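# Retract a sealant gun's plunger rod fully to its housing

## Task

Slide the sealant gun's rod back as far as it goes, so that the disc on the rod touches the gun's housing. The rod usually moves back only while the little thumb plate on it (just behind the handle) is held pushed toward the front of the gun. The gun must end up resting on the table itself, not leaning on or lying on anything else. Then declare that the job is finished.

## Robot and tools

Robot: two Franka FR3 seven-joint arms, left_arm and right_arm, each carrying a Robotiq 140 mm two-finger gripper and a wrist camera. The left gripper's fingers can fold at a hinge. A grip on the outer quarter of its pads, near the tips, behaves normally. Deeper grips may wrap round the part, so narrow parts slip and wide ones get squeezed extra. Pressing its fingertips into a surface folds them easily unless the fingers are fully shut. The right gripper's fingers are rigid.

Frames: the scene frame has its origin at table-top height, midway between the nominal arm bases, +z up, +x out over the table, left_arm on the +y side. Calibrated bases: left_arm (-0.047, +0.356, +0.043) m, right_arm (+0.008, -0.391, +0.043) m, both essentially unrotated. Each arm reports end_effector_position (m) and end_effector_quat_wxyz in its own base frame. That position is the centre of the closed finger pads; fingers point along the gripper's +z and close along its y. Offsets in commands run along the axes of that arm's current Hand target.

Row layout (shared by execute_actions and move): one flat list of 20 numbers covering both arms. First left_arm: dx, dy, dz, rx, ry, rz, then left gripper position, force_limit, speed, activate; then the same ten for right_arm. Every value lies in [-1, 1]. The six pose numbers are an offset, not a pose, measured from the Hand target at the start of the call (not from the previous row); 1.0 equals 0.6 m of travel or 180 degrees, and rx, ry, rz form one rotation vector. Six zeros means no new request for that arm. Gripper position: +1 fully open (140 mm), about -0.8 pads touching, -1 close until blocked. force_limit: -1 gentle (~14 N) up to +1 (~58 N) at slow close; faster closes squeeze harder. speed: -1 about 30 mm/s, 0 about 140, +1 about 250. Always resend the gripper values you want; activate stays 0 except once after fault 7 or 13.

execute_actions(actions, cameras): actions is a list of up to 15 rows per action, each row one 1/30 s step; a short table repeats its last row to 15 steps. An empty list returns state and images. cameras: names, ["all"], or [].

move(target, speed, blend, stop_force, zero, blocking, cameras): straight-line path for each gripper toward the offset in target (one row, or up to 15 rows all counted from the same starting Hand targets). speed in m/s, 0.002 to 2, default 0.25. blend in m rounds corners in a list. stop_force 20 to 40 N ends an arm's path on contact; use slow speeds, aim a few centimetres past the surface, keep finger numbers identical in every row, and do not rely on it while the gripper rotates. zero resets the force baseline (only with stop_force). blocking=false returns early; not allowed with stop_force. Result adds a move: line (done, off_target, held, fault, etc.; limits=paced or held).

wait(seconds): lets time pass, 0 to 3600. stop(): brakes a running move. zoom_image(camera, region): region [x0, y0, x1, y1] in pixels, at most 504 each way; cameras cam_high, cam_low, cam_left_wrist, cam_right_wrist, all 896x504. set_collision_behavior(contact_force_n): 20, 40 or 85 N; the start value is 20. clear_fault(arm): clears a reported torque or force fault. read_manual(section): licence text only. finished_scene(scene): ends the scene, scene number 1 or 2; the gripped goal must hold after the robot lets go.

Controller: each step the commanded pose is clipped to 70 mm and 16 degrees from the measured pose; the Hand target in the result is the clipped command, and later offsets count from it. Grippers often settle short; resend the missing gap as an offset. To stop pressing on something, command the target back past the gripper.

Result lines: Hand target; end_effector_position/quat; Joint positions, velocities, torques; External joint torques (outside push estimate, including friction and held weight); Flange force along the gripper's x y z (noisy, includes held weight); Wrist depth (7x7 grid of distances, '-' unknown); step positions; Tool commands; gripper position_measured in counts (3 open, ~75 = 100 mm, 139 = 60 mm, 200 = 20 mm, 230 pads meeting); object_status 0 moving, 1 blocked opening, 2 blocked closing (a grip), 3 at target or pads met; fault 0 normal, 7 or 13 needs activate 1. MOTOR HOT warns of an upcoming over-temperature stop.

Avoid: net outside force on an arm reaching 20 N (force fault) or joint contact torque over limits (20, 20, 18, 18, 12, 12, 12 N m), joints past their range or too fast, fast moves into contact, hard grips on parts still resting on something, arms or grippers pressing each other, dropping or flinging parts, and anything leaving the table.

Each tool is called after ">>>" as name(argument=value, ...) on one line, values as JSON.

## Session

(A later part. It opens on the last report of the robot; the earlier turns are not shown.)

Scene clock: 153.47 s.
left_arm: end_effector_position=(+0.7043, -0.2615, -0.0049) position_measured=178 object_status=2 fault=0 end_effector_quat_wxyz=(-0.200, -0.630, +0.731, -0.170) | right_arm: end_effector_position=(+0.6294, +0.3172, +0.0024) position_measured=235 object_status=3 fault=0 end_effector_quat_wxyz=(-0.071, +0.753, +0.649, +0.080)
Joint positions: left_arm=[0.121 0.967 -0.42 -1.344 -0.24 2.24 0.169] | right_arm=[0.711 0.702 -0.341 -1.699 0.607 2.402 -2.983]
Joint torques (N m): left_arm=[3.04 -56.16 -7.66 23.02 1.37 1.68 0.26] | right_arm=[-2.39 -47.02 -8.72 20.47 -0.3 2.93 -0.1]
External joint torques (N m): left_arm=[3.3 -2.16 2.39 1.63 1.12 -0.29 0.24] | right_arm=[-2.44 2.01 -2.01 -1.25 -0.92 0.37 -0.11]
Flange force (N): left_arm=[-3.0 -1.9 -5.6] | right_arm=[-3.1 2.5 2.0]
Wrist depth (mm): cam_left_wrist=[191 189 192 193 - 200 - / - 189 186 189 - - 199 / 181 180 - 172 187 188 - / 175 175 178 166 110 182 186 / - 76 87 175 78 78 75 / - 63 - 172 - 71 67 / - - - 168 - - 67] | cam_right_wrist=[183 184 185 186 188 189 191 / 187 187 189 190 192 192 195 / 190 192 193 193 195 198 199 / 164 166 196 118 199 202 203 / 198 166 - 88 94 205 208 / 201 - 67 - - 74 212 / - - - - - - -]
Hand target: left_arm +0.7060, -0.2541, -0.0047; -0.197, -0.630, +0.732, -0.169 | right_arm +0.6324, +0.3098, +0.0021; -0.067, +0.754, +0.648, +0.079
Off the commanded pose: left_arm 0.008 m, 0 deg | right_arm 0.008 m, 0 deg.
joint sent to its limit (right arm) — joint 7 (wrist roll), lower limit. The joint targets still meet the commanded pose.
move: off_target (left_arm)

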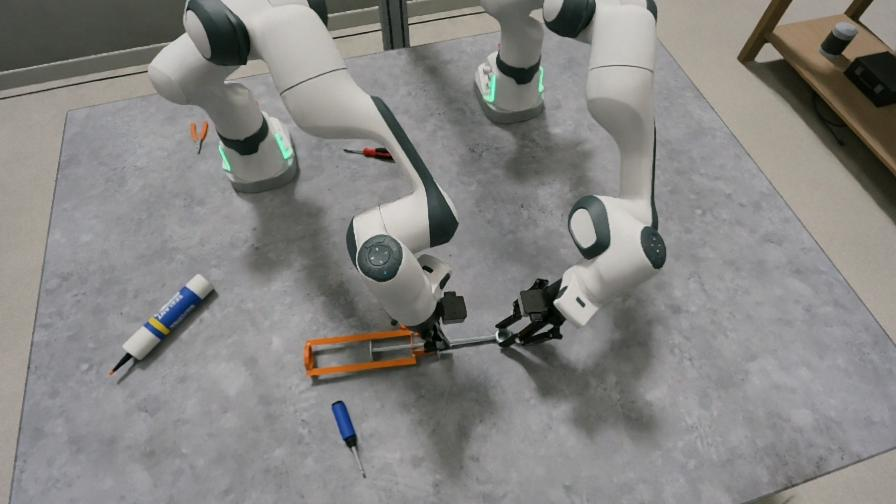

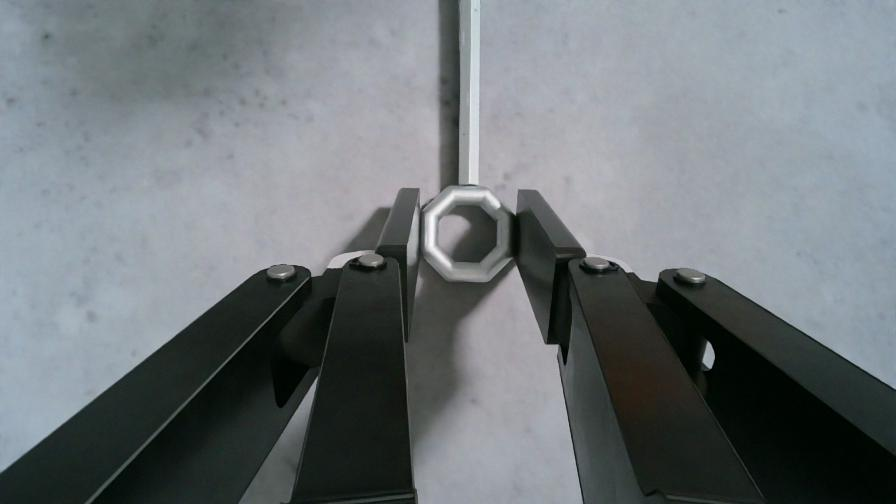

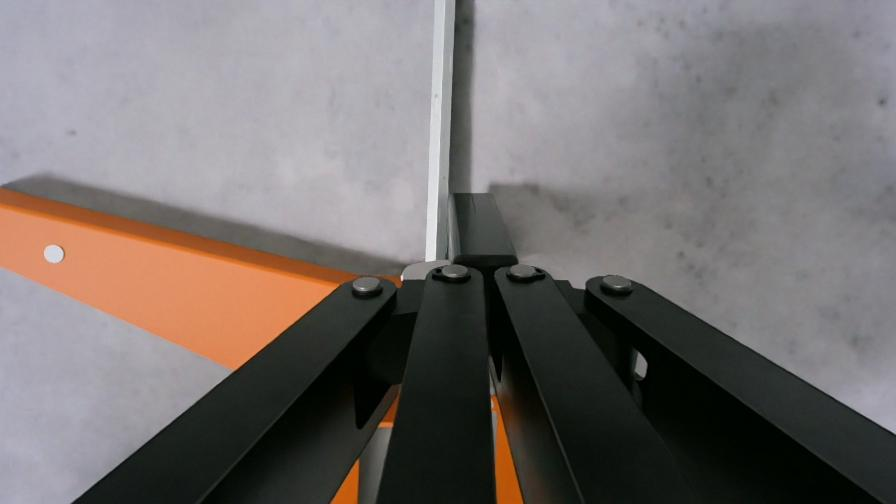

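>>> move(target=[-0.1588,0,-0.0917,0,0,0,-0.98,0,-1,0,0,0,0,0,0,0,-1,-1,1,0], speed=0.05, stop_force=20, cameras=["cam_high","cam_left_wrist","cam_right_wrist"])

>>> zoom_image(camera="cam_high", region=[300, 250, 560, 400])

Scene clock: 161.33 s.
left_arm: end_effector_position=(+0.7190, -0.1647, -0.0019) position_measured=178 object_status=2 fault=0 end_effector_quat_wxyz=(-0.204, -0.626, +0.733, -0.171) | right_arm: end_effector_position=(+0.6290, +0.3228, +0.0048) position_measured=235 object_status=3 fault=0 end_effector_quat_wxyz=(-0.072, +0.751, +0.651, +0.083)
Joint positions: left_arm=[0.249 0.989 -0.417 -1.281 -0.22 2.125 0.278] | right_arm=[0.714 0.699 -0.337 -1.697 0.607 2.404 -2.983]
Joint torques (N m): left_arm=[7.21 -55.95 -3.15 24.73 2.55 1.99 0.35] | right_arm=[-4.99 -45.4 -11.42 18.42 -0.7 2.62 -0.07]
External joint torques (N m): left_arm=[7.45 -1.54 6.73 3.3 2.48 0.2 0.33] | right_arm=[-4.87 3.49 -4.72 -3.24 -1.32 0.06 -0.08]
Flange force (N): left_arm=[-10.8 -9.9 -7.1] | right_arm=[-7.6 2.0 1.4]
Wrist depth (mm): cam_left_wrist=[193 - - 199 - - - / 184 189 193 194 198 202 - / - 186 186 187 186 193 199 / - 179 102 168 115 189 189 / 173 76 87 178 78 78 184 / - 63 - 174 - 71 67 / - - - 170 - - 67] | cam_right_wrist=[185 186 189 189 191 193 195 / 188 190 192 192 195 195 198 / 191 193 195 196 199 201 202 / 161 163 197 122 201 205 206 / 200 164 - 88 94 208 211 / 203 - 67 - 71 74 214 / - - - - - - -]
Hand target: left_arm +0.7225, -0.1453, -0.0048; -0.197, -0.630, +0.732, -0.169 | right_arm +0.6324, +0.3098, +0.0021; -0.067, +0.754, +0.648, +0.079
Off the commanded pose: left_arm 0.020 m, 1 deg | right_arm 0.014 m, 1 deg.
joint sent to its limit (right arm) — joint 7 (wrist roll), lower limit. The joint targets still meet the commanded pose.
move: off_target (left_arm)

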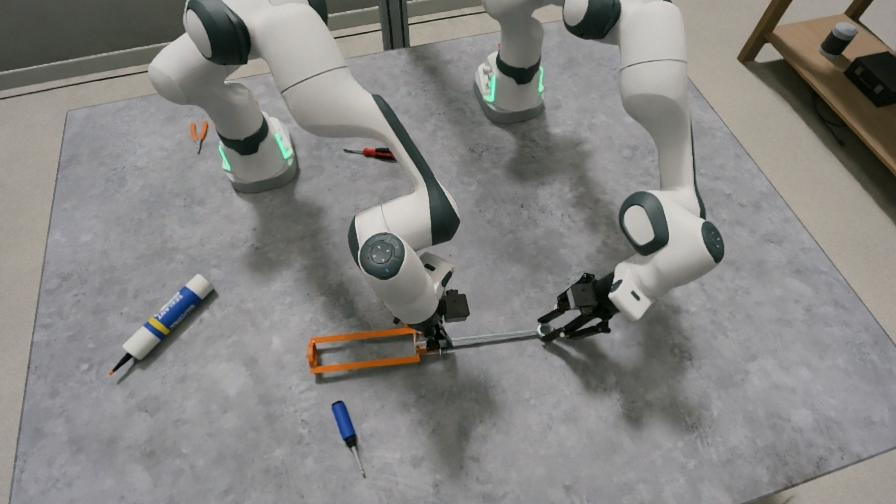

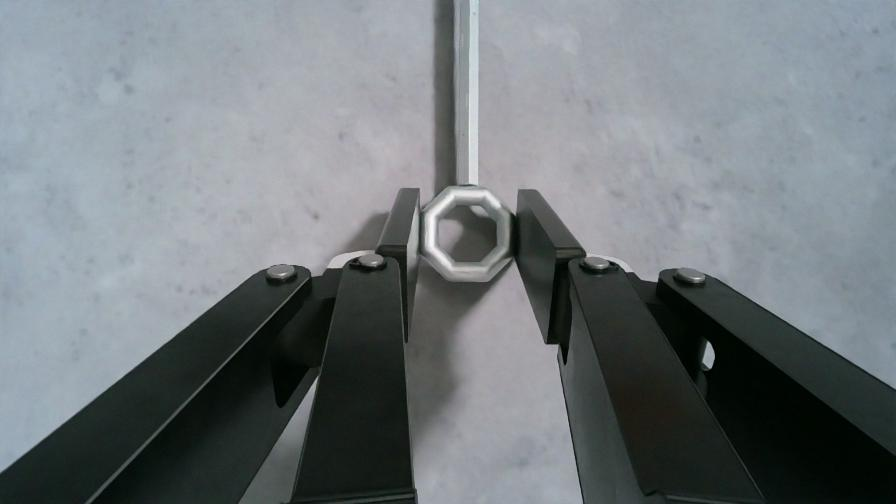

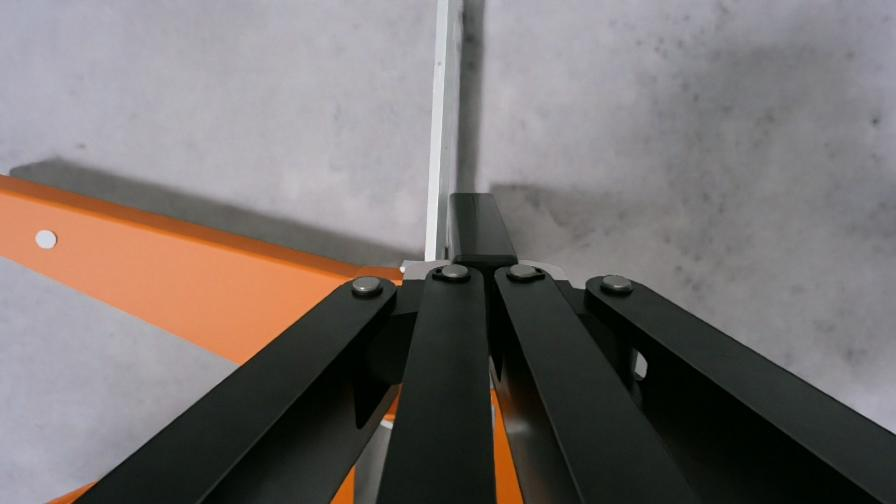

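Scaled by 1.938 from the camera's image (finer frame: 1280x720).

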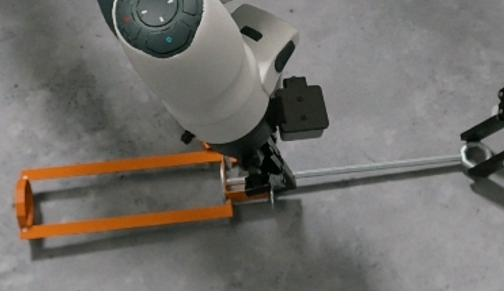

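>>> move(target=[0,0,0,0,0,0,-0.98,0,-1,0,0.065,0,0.0139,0,0,0,-1,-1,1,0], speed=0.05)

>>> move(target=[[0,0,0,0,0,0,0.02,0,-1,0,0,0,0,0,0,0,-1,-1,1,0],[0,0,-0.2,0,0,0,0.02,0,-1,0,0,0,-0.17,0,0,0,-1,-1,1,0]], speed=0.2, cameras=["cam_high","cam_low","cam_right_wrist"])

>>> zoom_image(camera="cam_high", region=[300, 270, 560, 400])

Scene clock: 166.97 s.
left_arm: end_effector_position=(+0.7224, -0.1484, -0.0039) position_measured=178 object_status=2 fault=0 end_effector_quat_wxyz=(-0.198, -0.630, +0.731, -0.170) | right_arm: end_effector_position=(+0.6389, +0.3496, +0.0027) position_measured=235 object_status=3 fault=0 end_effector_quat_wxyz=(-0.067, +0.753, +0.650, +0.081)
Joint positions: left_arm=[0.261 0.989 -0.407 -1.277 -0.215 2.125 0.283] | right_arm=[0.743 0.76 -0.349 -1.601 0.6 2.374 -2.924]
Joint velocities: left_arm=[within noise] | right_arm=[0.002 0 -0.001 0 -0.001 -0.001 0.005]
Joint torques (N m): left_arm=[0.88 -55.62 -9.62 23.35 0.65 1.7 0.09] | right_arm=[0.46 -48.5 -7.22 22.62 0.71 2.48 0.28]
External joint torques (N m): left_arm=[0.8 -0.83 -0.12 1.64 0.56 -0.16 0.07] | right_arm=[0.62 2.27 0.12 0.55 0.04 -0.14 0.27]
Flange force (N): left_arm=[-1.8 -7.9 -2.0] | right_arm=[5.1 7.0 4.8]
Wrist depth (mm): cam_left_wrist=[193 192 - 193 - - 203 / - 191 - 191 - - 196 / - - - 171 190 - 194 / 178 - - 167 128 185 189 / - 76 87 - 78 78 179 / - 63 - 174 - 71 67 / - - - 168 - - 67] | cam_right_wrist=[183 184 186 187 189 191 193 / 186 187 189 190 193 194 197 / 190 191 193 194 196 198 201 / 164 192 196 118 201 203 205 / 162 163 - 88 93 207 209 / 201 - 67 - - 74 213 / - - - - - - -]
Hand target: left_arm +0.7225, -0.1453, -0.0048; -0.197, -0.630, +0.732, -0.169 | right_arm +0.6384, +0.3493, +0.0020; -0.067, +0.754, +0.648, +0.079
Off the commanded pose: left_arm 0.003 m, 0 deg | right_arm 0.001 m, 0 deg.
move: done

Scene clock: 169.77 s.
left_arm: end_effector_position=(+0.7337, -0.0843, +0.1004) position_measured=127 object_status=3 fault=0 end_effector_quat_wxyz=(-0.194, -0.631, +0.732, -0.170) | right_arm: end_effector_position=(+0.6365, +0.3296, +0.1030) position_measured=235 object_status=3 fault=0 end_effector_quat_wxyz=(-0.067, +0.753, +0.650, +0.082)
Joint positions: left_arm=[0.338 0.879 -0.408 -1.183 -0.213 1.908 0.283] | right_arm=[0.769 0.575 -0.418 -1.645 0.516 2.238 -2.881]
Joint velocities: left_arm=[0.001 0 0.001 -0.001 0 -0.004 0.001] | right_arm=[within noise]
Joint torques (N m): left_arm=[-0.43 -54.67 -9.09 24.18 -0.09 1.59 -0.12] | right_arm=[0.51 -45.64 -6.67 23.03 0.5 2.39 0.21]
External joint torques (N m): left_arm=[-0.55 -0.22 -0.6 1.06 0.08 -0.29 -0.14] | right_arm=[0.69 1.51 0.21 -0.42 -0.36 -0.27 0.2]
Flange force (N): left_arm=[-0.7 -9.0 -2.0] | right_arm=[1.9 1.3 1.6]
Wrist depth (mm): cam_left_wrist=[300 - 312 307 309 314 304 / 292 292 299 302 313 309 306 / - - 289 287 - - - / - 279 113 276 147 293 - / - 86 86 279 277 83 79 / - - - 271 - - 71 / - - 266 267 - - -] | cam_right_wrist=[281 280 282 283 285 289 294 / 283 283 287 290 293 294 298 / 287 286 294 294 297 301 304 / 293 295 264 118 304 309 310 / 299 301 - 88 93 314 317 / 303 - 67 - - 74 323 / - - - - - - -]
Hand target: left_arm +0.7316, -0.0859, +0.0991; -0.197, -0.630, +0.732, -0.169 | right_arm +0.6351, +0.3284, +0.1018; -0.067, +0.754, +0.648, +0.079
Off the commanded pose: left_arm 0.003 m, 0 deg | right_arm 0.002 m, 0 deg.
move: done

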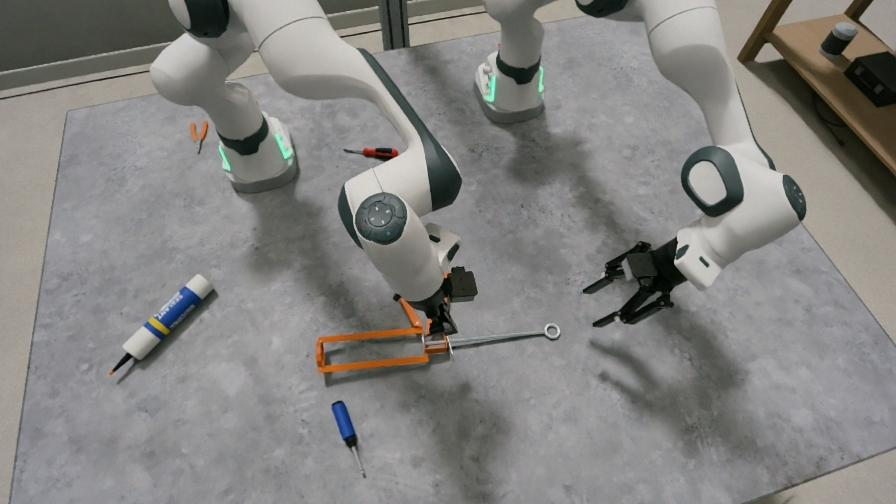

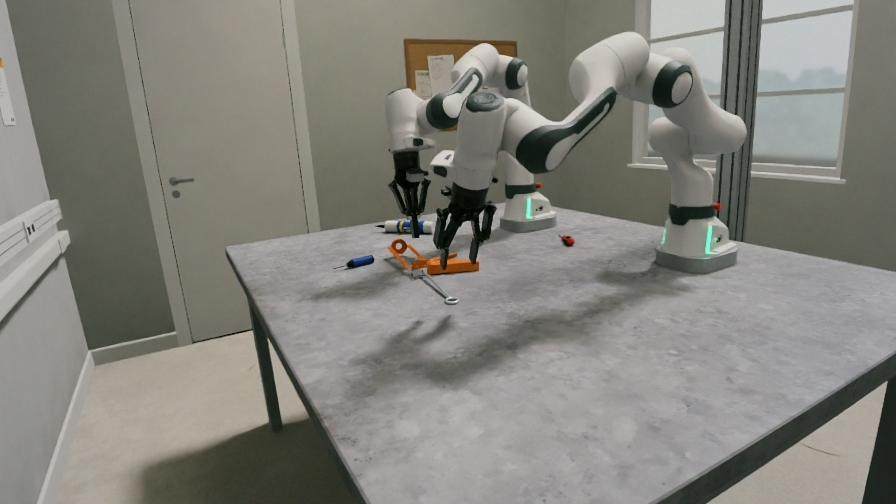

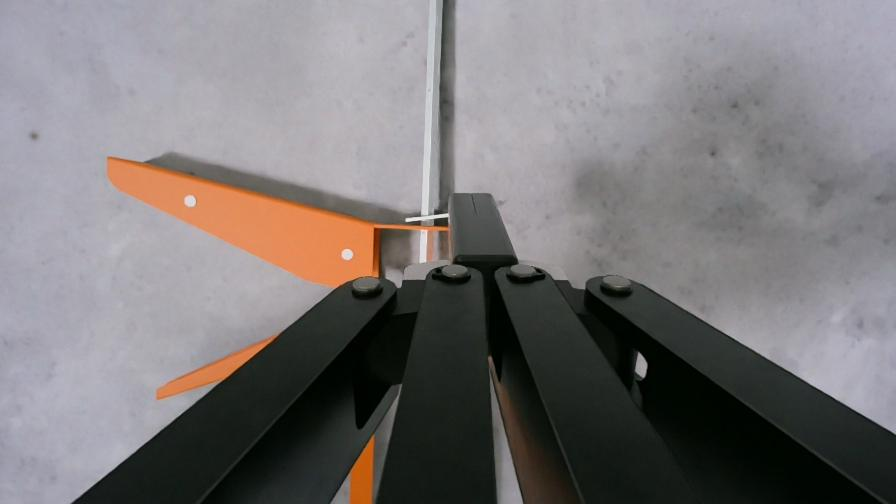

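Scaled by 1.938 from the camera's image (finer frame: 1280x720).

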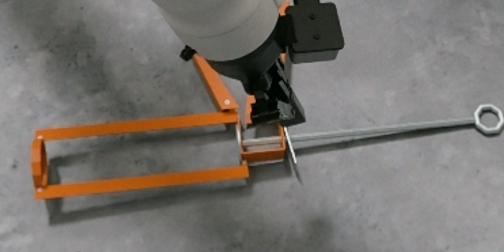

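The rod is fully back and the disc is against the housing. I am done.

>>> finished_scene(scene=2)

The scene is finished: the task was done.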